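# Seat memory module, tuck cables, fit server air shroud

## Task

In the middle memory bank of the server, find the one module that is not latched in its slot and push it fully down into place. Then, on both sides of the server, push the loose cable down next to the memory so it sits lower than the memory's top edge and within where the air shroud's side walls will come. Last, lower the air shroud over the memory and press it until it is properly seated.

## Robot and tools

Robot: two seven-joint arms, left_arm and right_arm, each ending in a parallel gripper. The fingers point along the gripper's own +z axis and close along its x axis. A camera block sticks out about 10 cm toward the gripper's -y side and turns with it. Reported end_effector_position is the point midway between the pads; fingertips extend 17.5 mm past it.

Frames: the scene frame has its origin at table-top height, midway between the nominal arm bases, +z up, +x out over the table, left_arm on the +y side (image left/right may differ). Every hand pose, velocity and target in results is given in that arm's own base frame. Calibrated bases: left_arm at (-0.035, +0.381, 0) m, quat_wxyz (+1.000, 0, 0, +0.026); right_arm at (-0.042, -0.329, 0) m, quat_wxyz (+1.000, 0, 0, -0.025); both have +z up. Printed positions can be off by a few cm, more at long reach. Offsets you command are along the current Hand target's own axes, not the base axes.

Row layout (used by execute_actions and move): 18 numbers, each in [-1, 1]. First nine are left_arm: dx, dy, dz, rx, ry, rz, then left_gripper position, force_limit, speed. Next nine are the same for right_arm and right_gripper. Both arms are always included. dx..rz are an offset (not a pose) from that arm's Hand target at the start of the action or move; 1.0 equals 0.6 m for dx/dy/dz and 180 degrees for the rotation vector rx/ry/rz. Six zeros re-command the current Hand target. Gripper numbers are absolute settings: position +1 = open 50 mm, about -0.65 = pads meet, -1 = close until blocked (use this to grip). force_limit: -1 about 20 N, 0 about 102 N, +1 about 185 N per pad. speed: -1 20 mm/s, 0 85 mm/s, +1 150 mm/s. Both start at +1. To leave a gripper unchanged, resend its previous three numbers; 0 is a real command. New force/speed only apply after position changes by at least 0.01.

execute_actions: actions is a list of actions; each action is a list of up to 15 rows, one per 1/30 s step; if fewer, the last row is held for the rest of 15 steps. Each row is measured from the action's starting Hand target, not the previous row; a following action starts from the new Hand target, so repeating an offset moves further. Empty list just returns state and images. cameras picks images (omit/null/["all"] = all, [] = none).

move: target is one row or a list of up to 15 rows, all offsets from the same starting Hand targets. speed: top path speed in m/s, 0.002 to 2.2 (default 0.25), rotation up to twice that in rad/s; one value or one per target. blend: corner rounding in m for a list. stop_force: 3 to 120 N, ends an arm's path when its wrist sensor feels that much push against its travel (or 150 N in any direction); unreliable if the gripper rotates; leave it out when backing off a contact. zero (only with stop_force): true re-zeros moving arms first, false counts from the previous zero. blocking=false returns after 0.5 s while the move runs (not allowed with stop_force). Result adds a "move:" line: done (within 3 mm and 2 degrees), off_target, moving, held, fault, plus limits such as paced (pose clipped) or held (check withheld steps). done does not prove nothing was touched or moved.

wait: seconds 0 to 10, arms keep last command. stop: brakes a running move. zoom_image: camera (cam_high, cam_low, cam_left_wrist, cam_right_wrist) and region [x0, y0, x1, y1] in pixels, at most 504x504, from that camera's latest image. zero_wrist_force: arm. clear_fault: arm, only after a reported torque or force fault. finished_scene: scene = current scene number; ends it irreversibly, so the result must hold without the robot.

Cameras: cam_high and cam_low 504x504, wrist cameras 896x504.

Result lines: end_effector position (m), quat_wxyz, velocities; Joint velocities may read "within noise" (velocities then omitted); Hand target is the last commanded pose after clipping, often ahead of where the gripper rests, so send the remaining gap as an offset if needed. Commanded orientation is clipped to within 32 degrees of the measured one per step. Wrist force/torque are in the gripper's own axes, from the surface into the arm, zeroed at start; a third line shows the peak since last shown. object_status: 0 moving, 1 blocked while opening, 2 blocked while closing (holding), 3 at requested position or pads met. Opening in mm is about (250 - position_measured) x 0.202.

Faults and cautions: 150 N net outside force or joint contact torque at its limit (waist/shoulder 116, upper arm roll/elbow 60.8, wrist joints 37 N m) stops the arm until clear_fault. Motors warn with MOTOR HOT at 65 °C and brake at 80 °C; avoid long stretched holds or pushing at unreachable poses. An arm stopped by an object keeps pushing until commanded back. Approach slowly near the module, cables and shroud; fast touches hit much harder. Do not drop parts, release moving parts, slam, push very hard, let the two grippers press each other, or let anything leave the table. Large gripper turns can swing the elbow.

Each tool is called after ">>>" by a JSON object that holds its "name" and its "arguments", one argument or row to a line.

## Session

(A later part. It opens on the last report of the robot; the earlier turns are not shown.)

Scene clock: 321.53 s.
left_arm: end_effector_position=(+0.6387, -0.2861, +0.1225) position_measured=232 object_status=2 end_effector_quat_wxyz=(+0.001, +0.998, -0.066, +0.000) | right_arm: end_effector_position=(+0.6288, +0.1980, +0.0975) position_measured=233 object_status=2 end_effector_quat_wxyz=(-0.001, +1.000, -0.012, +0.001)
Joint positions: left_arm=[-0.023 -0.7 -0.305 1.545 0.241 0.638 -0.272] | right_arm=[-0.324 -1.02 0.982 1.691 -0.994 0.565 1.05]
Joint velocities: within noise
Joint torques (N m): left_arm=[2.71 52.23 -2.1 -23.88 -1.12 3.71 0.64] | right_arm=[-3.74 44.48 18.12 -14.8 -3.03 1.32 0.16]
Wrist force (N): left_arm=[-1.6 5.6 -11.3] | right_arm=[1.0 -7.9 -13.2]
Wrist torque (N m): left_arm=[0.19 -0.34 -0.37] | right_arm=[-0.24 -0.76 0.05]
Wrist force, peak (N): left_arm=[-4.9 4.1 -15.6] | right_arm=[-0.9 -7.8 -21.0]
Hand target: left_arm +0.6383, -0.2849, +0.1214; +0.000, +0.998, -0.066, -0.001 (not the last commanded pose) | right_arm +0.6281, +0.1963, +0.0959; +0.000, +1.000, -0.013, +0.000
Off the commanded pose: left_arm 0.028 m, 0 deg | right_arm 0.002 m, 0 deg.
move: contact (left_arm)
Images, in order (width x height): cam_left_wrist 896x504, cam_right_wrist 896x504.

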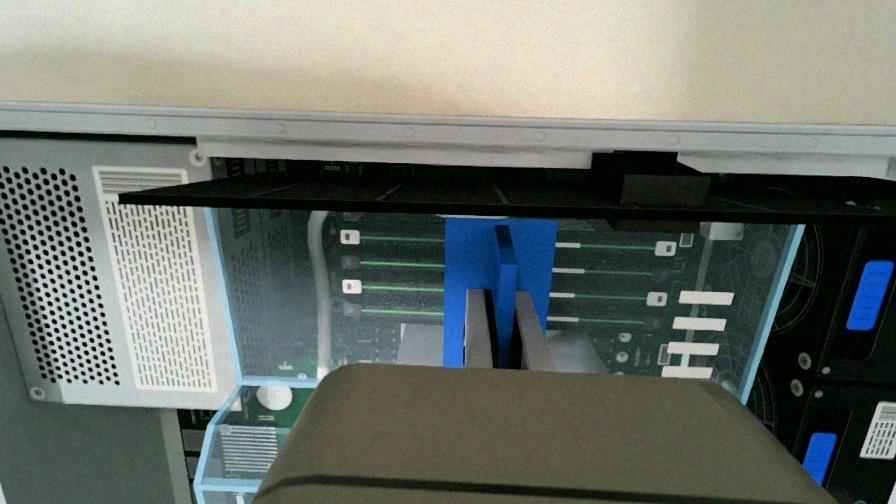

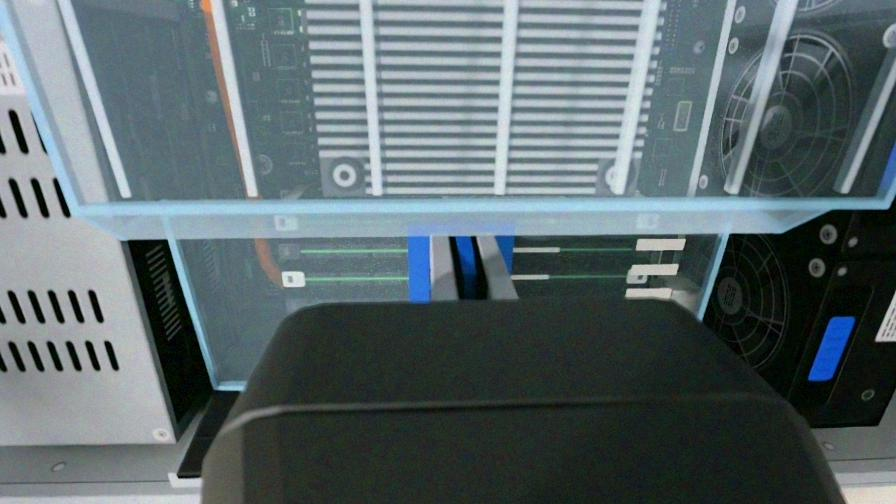

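>>> {"name": "move", "arguments": {
  "target": [0,0,0,0,0,0,-1,-0.5,-0.6, 0,0,-0.048,0,0,0,-1,-0.5,-0.6],
  "speed": 0.05,
  "cameras": ["cam_left_wrist","cam_right_wrist"]
}}

>>> {"name": "zoom_image", "arguments": {
  "camera": "cam_left_wrist",
  "region": [480, 90, 760, 250]
}}

Scene clock: 326.10 s.
left_arm: end_effector_position=(+0.6398, -0.2860, +0.1232) position_measured=232 object_status=2 end_effector_quat_wxyz=(+0.001, +0.998, -0.066, +0.001) | right_arm: end_effector_position=(+0.6282, +0.1971, +0.1247) position_measured=233 object_status=2 end_effector_quat_wxyz=(-0.001, +1.000, -0.013, +0.000)
Joint positions: left_arm=[-0.024 -0.7 -0.304 1.544 0.24 0.64 -0.271] | right_arm=[-0.335 -0.987 1.02 1.678 -0.957 0.517 1.031]
Joint velocities: within noise
Joint torques (N m): left_arm=[0.81 52.57 -2.72 -19.56 -1.1 0.45 0.42] | right_arm=[-4.12 54.61 27.38 -18.21 -2.58 1.83 -0.22]
Wrist force (N): left_arm=[9.2 5.0 -6.0] | right_arm=[10.9 -12.1 12.6]
Wrist torque (N m): left_arm=[-0.90 -0.02 0.07] | right_arm=[-1.20 -0.07 0.33]
Wrist force, peak (N): left_arm=[-10.6 2.2 -26.0] | right_arm=[15.3 -14.1 18.1]
Hand target: left_arm +0.6383, -0.2849, +0.1214; +0.000, +0.998, -0.066, -0.001 | right_arm +0.6281, +0.1963, +0.1247; +0.000, +1.000, -0.013, +0.000
Off the commanded pose: left_arm 0.003 m, 0 deg | right_arm 0.001 m, 0 deg.
move: done
Images, in order (width x height): cam_left_wrist 896x504, cam_right_wrist 896x504.

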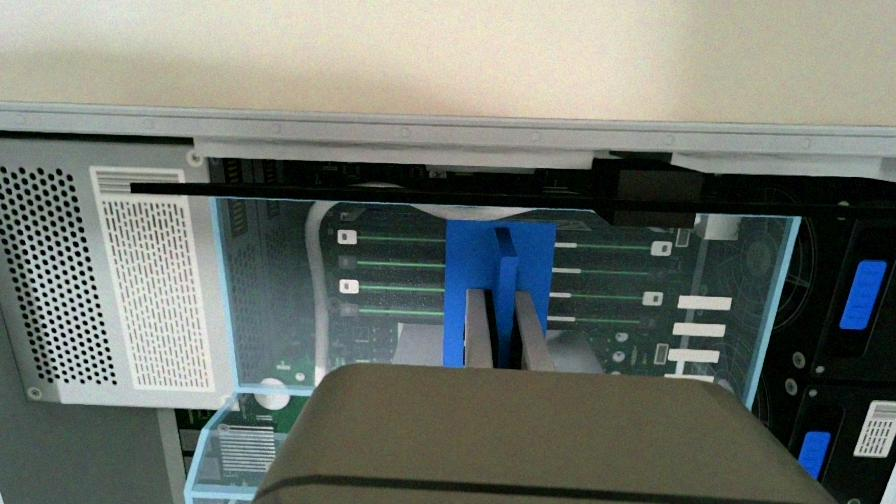

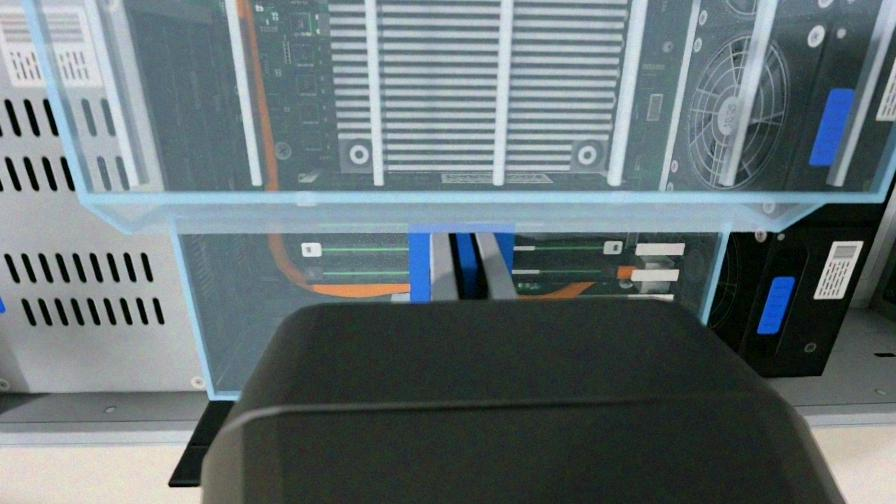

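Scaled by 1.800 from the camera's 896x504 image, which has a finer 1280x720 frame.

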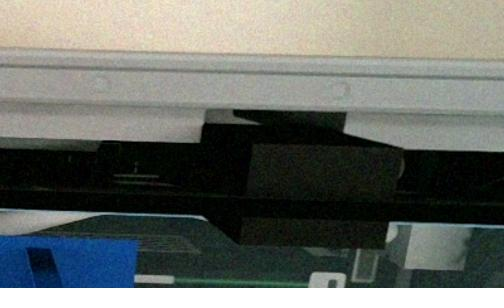

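>>> {"name": "move", "arguments": {
  "target": [
    [0,0,-0.006,0,0,0,-1,-0.5,-0.6, 0,0,-0.006,0,0,0,-1,-0.5,-0.6],
    [0.0028,0,-0.006,0,0,0,-1,-0.5,-0.6, 0.0028,0,-0.006,0,0,0,-1,-0.5,-0.6]
  ],
  "speed": 0.05,
  "cameras": []
}}

>>> {"name": "move", "arguments": {
  "target": [0,0,0.058,0,0,0,-1,-0.5,-0.6, 0,0,0.0597,0,0,0,-1,-0.5,-0.6],
  "speed": 0.025,
  "stop_force": 15,
  "cameras": ["cam_left_wrist","cam_right_wrist"]
}}

Scene clock: 330.17 s.
left_arm: end_effector_position=(+0.6402, -0.2861, +0.1258) position_measured=232 object_status=2 end_effector_quat_wxyz=(+0.001, +0.998, -0.066, +0.000) | right_arm: end_effector_position=(+0.6290, +0.1970, +0.1278) position_measured=233 object_status=2 end_effector_quat_wxyz=(+0.000, +1.000, -0.013, -0.001)
Joint positions: left_arm=[-0.025 -0.698 -0.303 1.538 0.237 0.629 -0.269] | right_arm=[-0.335 -0.986 1.024 1.671 -0.951 0.508 1.027]
Joint velocities: within noise
Joint torques (N m): left_arm=[1.94 55.64 -2.79 -26 -1.45 3.67 0.71] | right_arm=[-4.28 54.44 26.55 -22.49 -4.36 3.99 -0.13]
Wrist force (N): left_arm=[-1.3 4.2 -5.4] | right_arm=[1.1 -9.4 8.5]
Wrist torque (N m): left_arm=[-0.90 -0.15 -0.10] | right_arm=[-1.32 -0.37 0.28]
Wrist force, peak (N): left_arm=[10.9 6.4 -3.9] | right_arm=[13.2 -13.0 16.1]
Hand target: left_arm +0.6400, -0.2851, +0.1250; +0.000, +0.998, -0.066, -0.001 | right_arm +0.6297, +0.1963, +0.1283; +0.000, +1.000, -0.013, +0.000
Off the commanded pose: left_arm 0.001 m, 0 deg | right_arm 0.001 m, 0 deg.
move: done
No camera images: "cameras" was empty.

Scene clock: 332.33 s.
left_arm: end_effector_position=(+0.6410, -0.2856, +0.0925) position_measured=232 object_status=2 end_effector_quat_wxyz=(+0.001, +0.998, -0.066, +0.001) | right_arm: end_effector_position=(+0.6297, +0.1975, +0.0927) position_measured=233 object_status=2 end_effector_quat_wxyz=(-0.001, +1.000, -0.012, +0.000)
Joint positions: left_arm=[-0.035 -0.751 -0.286 1.543 0.251 0.689 -0.276] | right_arm=[-0.317 -1.024 0.971 1.688 -0.991 0.572 1.047]
Joint velocities: within noise
Joint torques (N m): left_arm=[-0.54 47.86 -4.09 -21.29 -1.33 4.3 0.32] | right_arm=[-4.64 52.53 23.2 -18.05 -4.06 2.48 -0.04]
Wrist force (N): left_arm=[-4.9 -0.7 -20.8] | right_arm=[3.8 -10.7 3.3]
Wrist torque (N m): left_arm=[-0.11 -0.66 -0.02] | right_arm=[-0.65 -0.83 0.30]
Wrist force, peak (N): left_arm=[-5.6 -1.8 -24.2] | right_arm=[3.6 -11.8 4.5]
Hand target: left_arm +0.6399, -0.2851, +0.0907; +0.000, +0.998, -0.066, -0.001 | right_arm +0.6297, +0.1963, +0.0925; +0.000, +1.000, -0.013, +0.000
Off the commanded pose: left_arm 0.003 m, 0 deg | right_arm 0.001 m, 0 deg.
move: contact (left_arm)
Images, in order (width x height): cam_left_wrist 896x504, cam_right_wrist 896x504.

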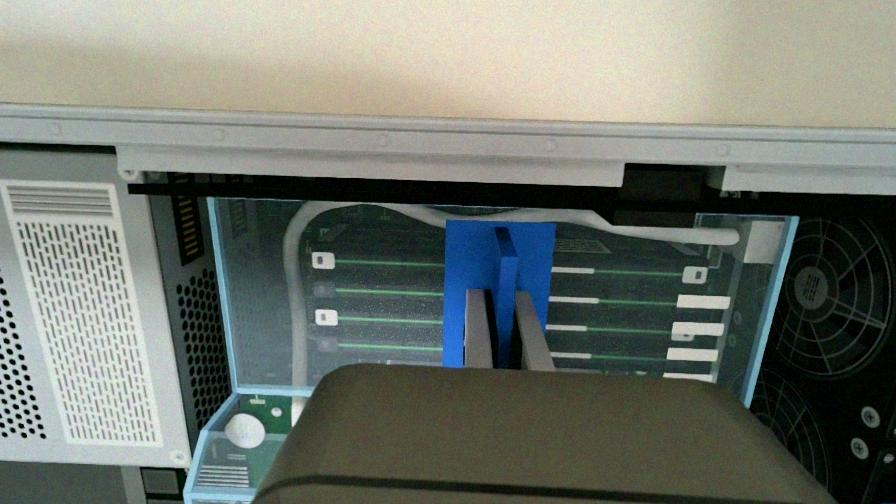

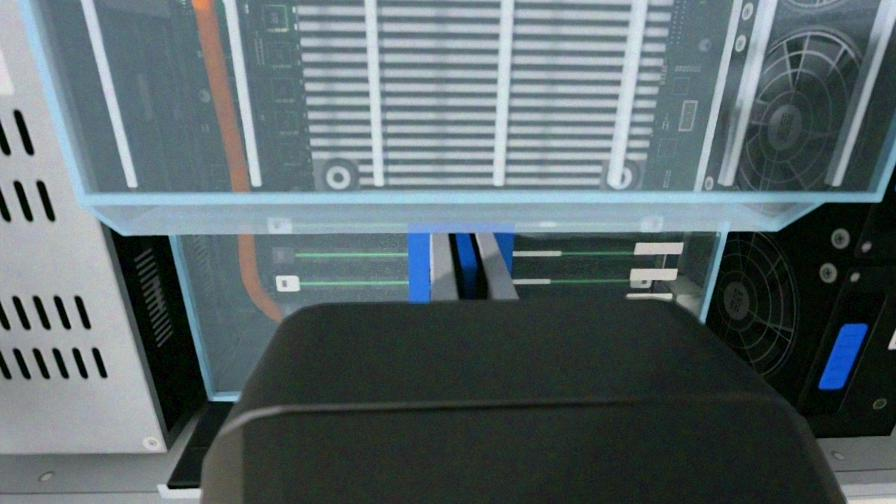

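>>> {"name": "move", "arguments": {
  "target": [0,0,0.02,0,0,0,-1,-0.5,-0.6, 0,0,0.02,0,0,0,-1,-0.5,-0.6],
  "speed": 0.02,
  "stop_force": 35,
  "cameras": []
}}

>>> {"name": "move", "arguments": {
  "target": [0,0,0.012,0,0,0,-1,-0.5,-0.6, 0,0,0.012,0,0,0,-1,-0.5,-0.6],
  "speed": 0.02,
  "stop_force": 45,
  "cameras": ["cam_left_wrist","cam_right_wrist"]
}}

Scene clock: 336.20 s.
left_arm: end_effector_position=(+0.6422, -0.2861, +0.0870) position_measured=232 object_status=2 end_effector_quat_wxyz=(+0.001, +0.998, -0.066, +0.002) | right_arm: end_effector_position=(+0.6312, +0.1971, +0.0883) position_measured=233 object_status=2 end_effector_quat_wxyz=(-0.001, +1.000, -0.012, +0.002)
Joint positions: left_arm=[-0.039 -0.761 -0.282 1.542 0.252 0.702 -0.277] | right_arm=[-0.315 -1.029 0.962 1.689 -1 0.582 1.051]
Joint velocities: within noise
Joint torques (N m): left_arm=[-1.8 30.77 -1.21 -16.39 0.39 5.17 0.39] | right_arm=[0.68 36.55 16.98 -11.9 -2.26 3.51 -0.03]
Wrist force (N): left_arm=[-18.8 -5.3 -53.5] | right_arm=[-3.5 0.4 -28.8]
Wrist torque (N m): left_arm=[-0.39 -0.15 -0.01] | right_arm=[-1.05 -0.91 0.27]
Wrist force, peak (N): left_arm=[-21.8 -7.0 -59.7] | right_arm=[-10.0 3.4 -39.4]
Hand target: left_arm +0.6399, -0.2851, +0.0827; +0.000, +0.998, -0.066, -0.001 (not the last commanded pose) | right_arm +0.6297, +0.1963, +0.0858; +0.000, +1.000, -0.013, +0.000 (not the last commanded pose)
Off the commanded pose: left_arm 0.009 m, 0 deg | right_arm 0.008 m, 0 deg.
move: contact (left_arm, right_arm)
No camera images: "cameras" was empty.

Scene clock: 336.90 s.
left_arm: end_effector_position=(+0.6433, -0.2862, +0.0868) position_measured=232 object_status=2 end_effector_quat_wxyz=(+0.001, +0.998, -0.065, +0.004) | right_arm: end_effector_position=(+0.6317, +0.1972, +0.0882) position_measured=233 object_status=2 end_effector_quat_wxyz=(-0.001, +1.000, -0.012, +0.003)
Joint positions: left_arm=[-0.04 -0.762 -0.279 1.542 0.25 0.706 -0.277] | right_arm=[-0.316 -1.031 0.964 1.689 -1.006 0.583 1.054]
Joint velocities: within noise
Joint torques (N m): left_arm=[-3.8 8.79 -0.25 -12.28 1.08 7.71 0.34] | right_arm=[4.56 17.96 6.06 -11.41 -2.7 6.21 0.02]
Wrist force (N): left_arm=[-40.7 -14.3 -96.8] | right_arm=[-28.5 15.6 -74.8]
Wrist torque (N m): left_arm=[-0.32 3.55 0.17] | right_arm=[-0.36 1.73 0.35]
Wrist force, peak (N): left_arm=[-44.8 -15.6 -102.9] | right_arm=[-32.7 18.1 -82.6]
Hand target: left_arm +0.6398, -0.2851, +0.0798; +0.000, +0.998, -0.066, -0.001 (not the last commanded pose) | right_arm +0.6297, +0.1963, +0.0835; +0.000, +1.000, -0.013, +0.000 (not the last commanded pose)
Off the commanded pose: left_arm 0.012 m, 1 deg | right_arm 0.010 m, 0 deg.
move: contact (left_arm, right_arm)
Images, in order (width x height): cam_left_wrist 896x504, cam_right_wrist 896x504.

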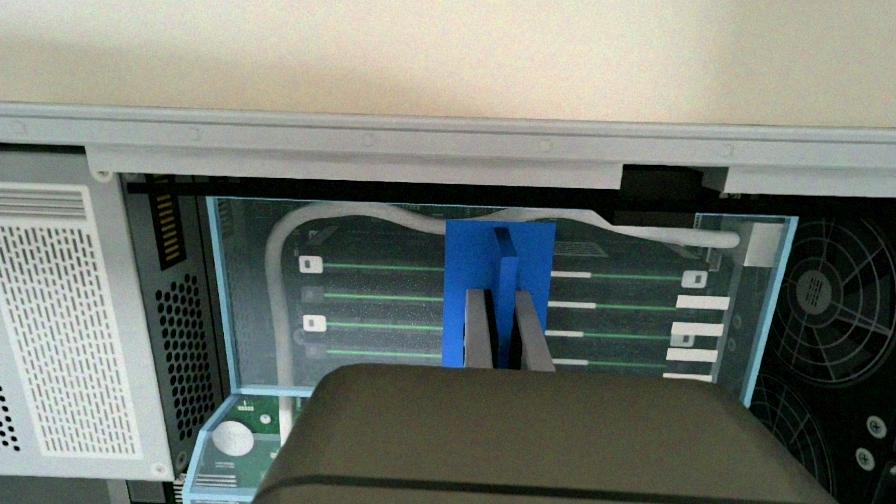

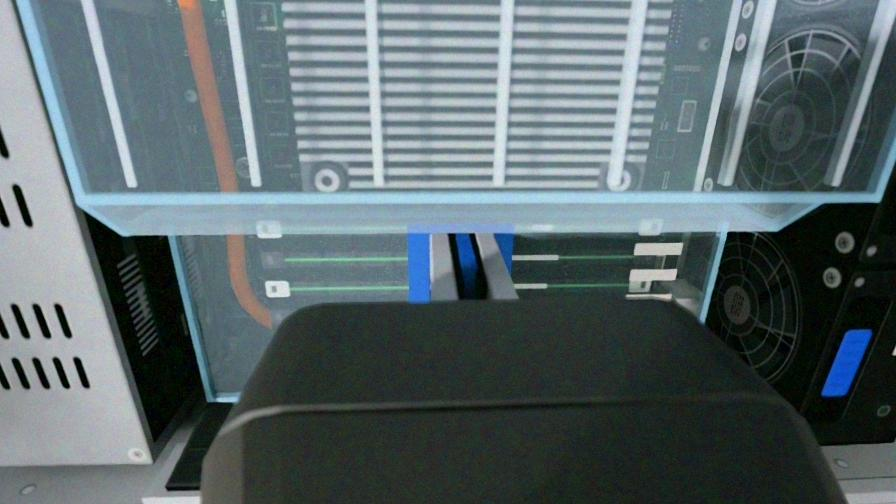

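>>> {"name": "move", "arguments": {
  "target": [0.005,0.0,-0.0117,0,0,0,-1,-0.5,-0.6, 0.003,0,-0.0078,0,0,0,-1,-0.5,-0.6],
  "speed": 0.03,
  "cameras": []
}}

>>> {"name": "move", "arguments": {
  "target": [0,0,0,0,0,0,0.3,-0.5,-0.6, 0,0,0,0,0,0,0.3,-0.5,-0.6],
  "cameras": []
}}

>>> {"name": "move", "arguments": {
  "target": [0,0,-0.2,0,0,0,0.3,-0.5,-0.6, 0,0,-0.2,0,0,0,0.3,-0.5,-0.6],
  "speed": 0.1
}}

Scene clock: 341.90 s.
left_arm: end_effector_position=(+0.6428, -0.2863, +0.0872) position_measured=232 object_status=2 end_effector_quat_wxyz=(+0.001, +0.998, -0.066, -0.001) | right_arm: end_effector_position=(+0.6315, +0.1970, +0.0885) position_measured=233 object_status=2 end_effector_quat_wxyz=(-0.001, +1.000, -0.013, +0.000)
Joint positions: left_arm=[-0.042 -0.764 -0.278 1.534 0.248 0.691 -0.273] | right_arm=[-0.316 -1.034 0.968 1.683 -1 0.574 1.05]
Joint velocities: within noise
Joint torques (N m): left_arm=[2.4 58.85 -2.78 -26.24 -1.76 3.99 0.63] | right_arm=[-3.04 51.48 24.64 -17.87 -3.29 3.05 -0.13]
Wrist force (N): left_arm=[-1.7 4.8 -2.4] | right_arm=[2.5 -7.8 1.3]
Wrist torque (N m): left_arm=[-0.64 -0.02 -0.05] | right_arm=[-0.90 -0.47 0.29]
Wrist force, peak (N): left_arm=[-40.8 -14.3 -97.5] | right_arm=[-28.6 15.5 -75.5]
Hand target: left_arm +0.6428, -0.2855, +0.0868; +0.000, +0.998, -0.066, -0.001 | right_arm +0.6315, +0.1962, +0.0881; +0.000, +1.000, -0.013, +0.000
Off the commanded pose: left_arm 0.001 m, 0 deg | right_arm 0.001 m, 0 deg.
move: done
No camera images: "cameras" was empty.

Scene clock: 342.70 s.
left_arm: end_effector_position=(+0.6428, -0.2857, +0.0870) position_measured=107 object_status=3 end_effector_quat_wxyz=(+0.000, +0.998, -0.066, -0.001) | right_arm: end_effector_position=(+0.6315, +0.1963, +0.0882) position_measured=107 object_status=3 end_effector_quat_wxyz=(+0.000, +1.000, -0.013, +0.000)
Joint positions: left_arm=[-0.042 -0.765 -0.278 1.534 0.248 0.691 -0.273] | right_arm=[-0.317 -1.034 0.967 1.683 -1 0.573 1.05]
Joint velocities: within noise
Joint torques (N m): left_arm=[-0.29 60.03 -6.11 -26.4 -3.04 4.33 0.59] | right_arm=[0.33 51.25 27.06 -18.02 -3.41 4.66 0.48]
Wrist force (N): left_arm=[-0.2 1.1 0.4] | right_arm=[0.4 -0.6 0.0]
Wrist torque (N m): left_arm=[0.07 0.05 -0.08] | right_arm=[-0.19 -0.52 -0.31]
Wrist force, peak (N): left_arm=[-0.8 3.8 -1.4] | right_arm=[1.8 -6.0 0.7]
Hand target: left_arm +0.6428, -0.2855, +0.0868; +0.000, +0.998, -0.066, -0.001 | right_arm +0.6315, +0.1962, +0.0881; +0.000, +1.000, -0.013, +0.000
Off the commanded pose: left_arm 0.000 m, 0 deg | right_arm 0.000 m, 0 deg.
move: done
No camera images: "cameras" was empty.

Scene clock: 344.20 s.
left_arm: end_effector_position=(+0.6430, -0.2856, +0.2069) position_measured=107 object_status=3 end_effector_quat_wxyz=(+0.000, +0.998, -0.066, -0.001) | right_arm: end_effector_position=(+0.6316, +0.1962, +0.2083) position_measured=107 object_status=3 end_effector_quat_wxyz=(+0.000, +1.000, -0.013, +0.000)
Joint positions: left_arm=[-0.029 -0.591 -0.305 1.481 0.188 0.471 -0.238] | right_arm=[-0.352 -0.9 1.119 1.597 -0.855 0.367 0.973]
Joint velocities: within noise
Joint torques (N m): left_arm=[0.06 57.4 -4.78 -30.19 -3.79 4.27 0.68] | right_arm=[0.24 48.71 25.83 -21.94 -3.67 4.56 0.44]
Wrist force (N): left_arm=[-0.1 1.2 0.3] | right_arm=[0.4 -0.5 -0.2]
Wrist torque (N m): left_arm=[0.09 0.03 -0.08] | right_arm=[-0.18 -0.52 -0.30]
Wrist force, peak (N): left_arm=[-0.8 0.8 3.1] | right_arm=[0.2 -0.5 -3.6]
Hand target: left_arm +0.6430, -0.2854, +0.2068; +0.000, +0.998, -0.066, -0.001 | right_arm +0.6315, +0.1962, +0.2081; +0.000, +1.000, -0.013, +0.000
Off the commanded pose: left_arm 0.000 m, 0 deg | right_arm 0.000 m, 0 deg.
move: done

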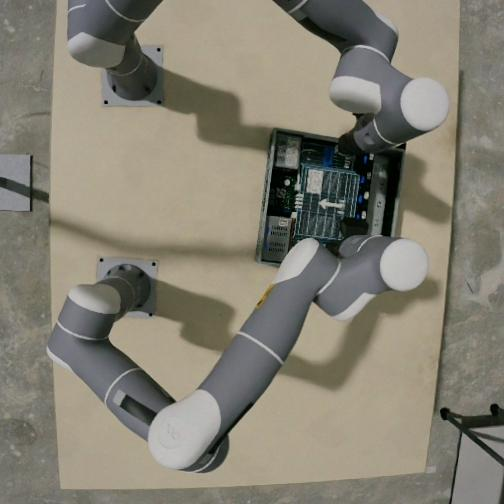

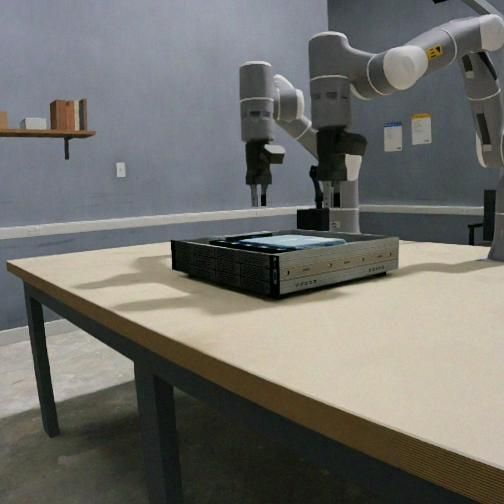

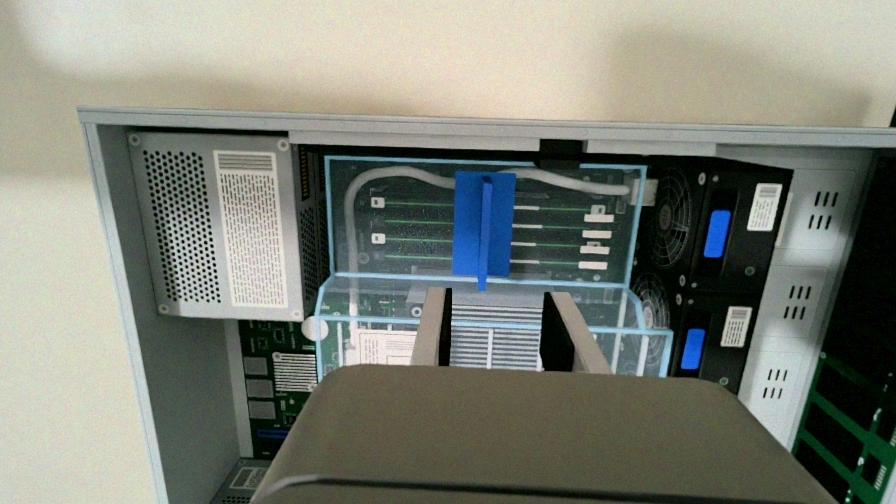

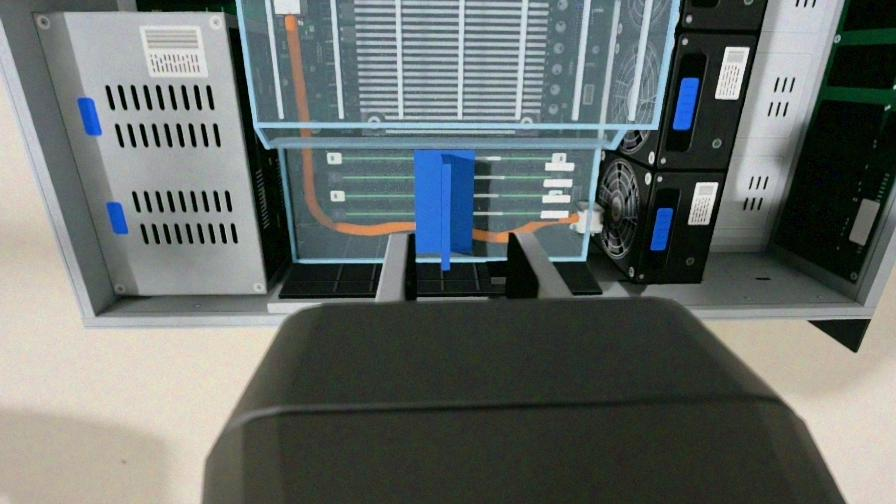

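Seated level, with both cables inside the shroud walls.

>>> {"name": "finished_scene", "arguments": {
  "scene": 2
}}

The scene is finished: the task was done.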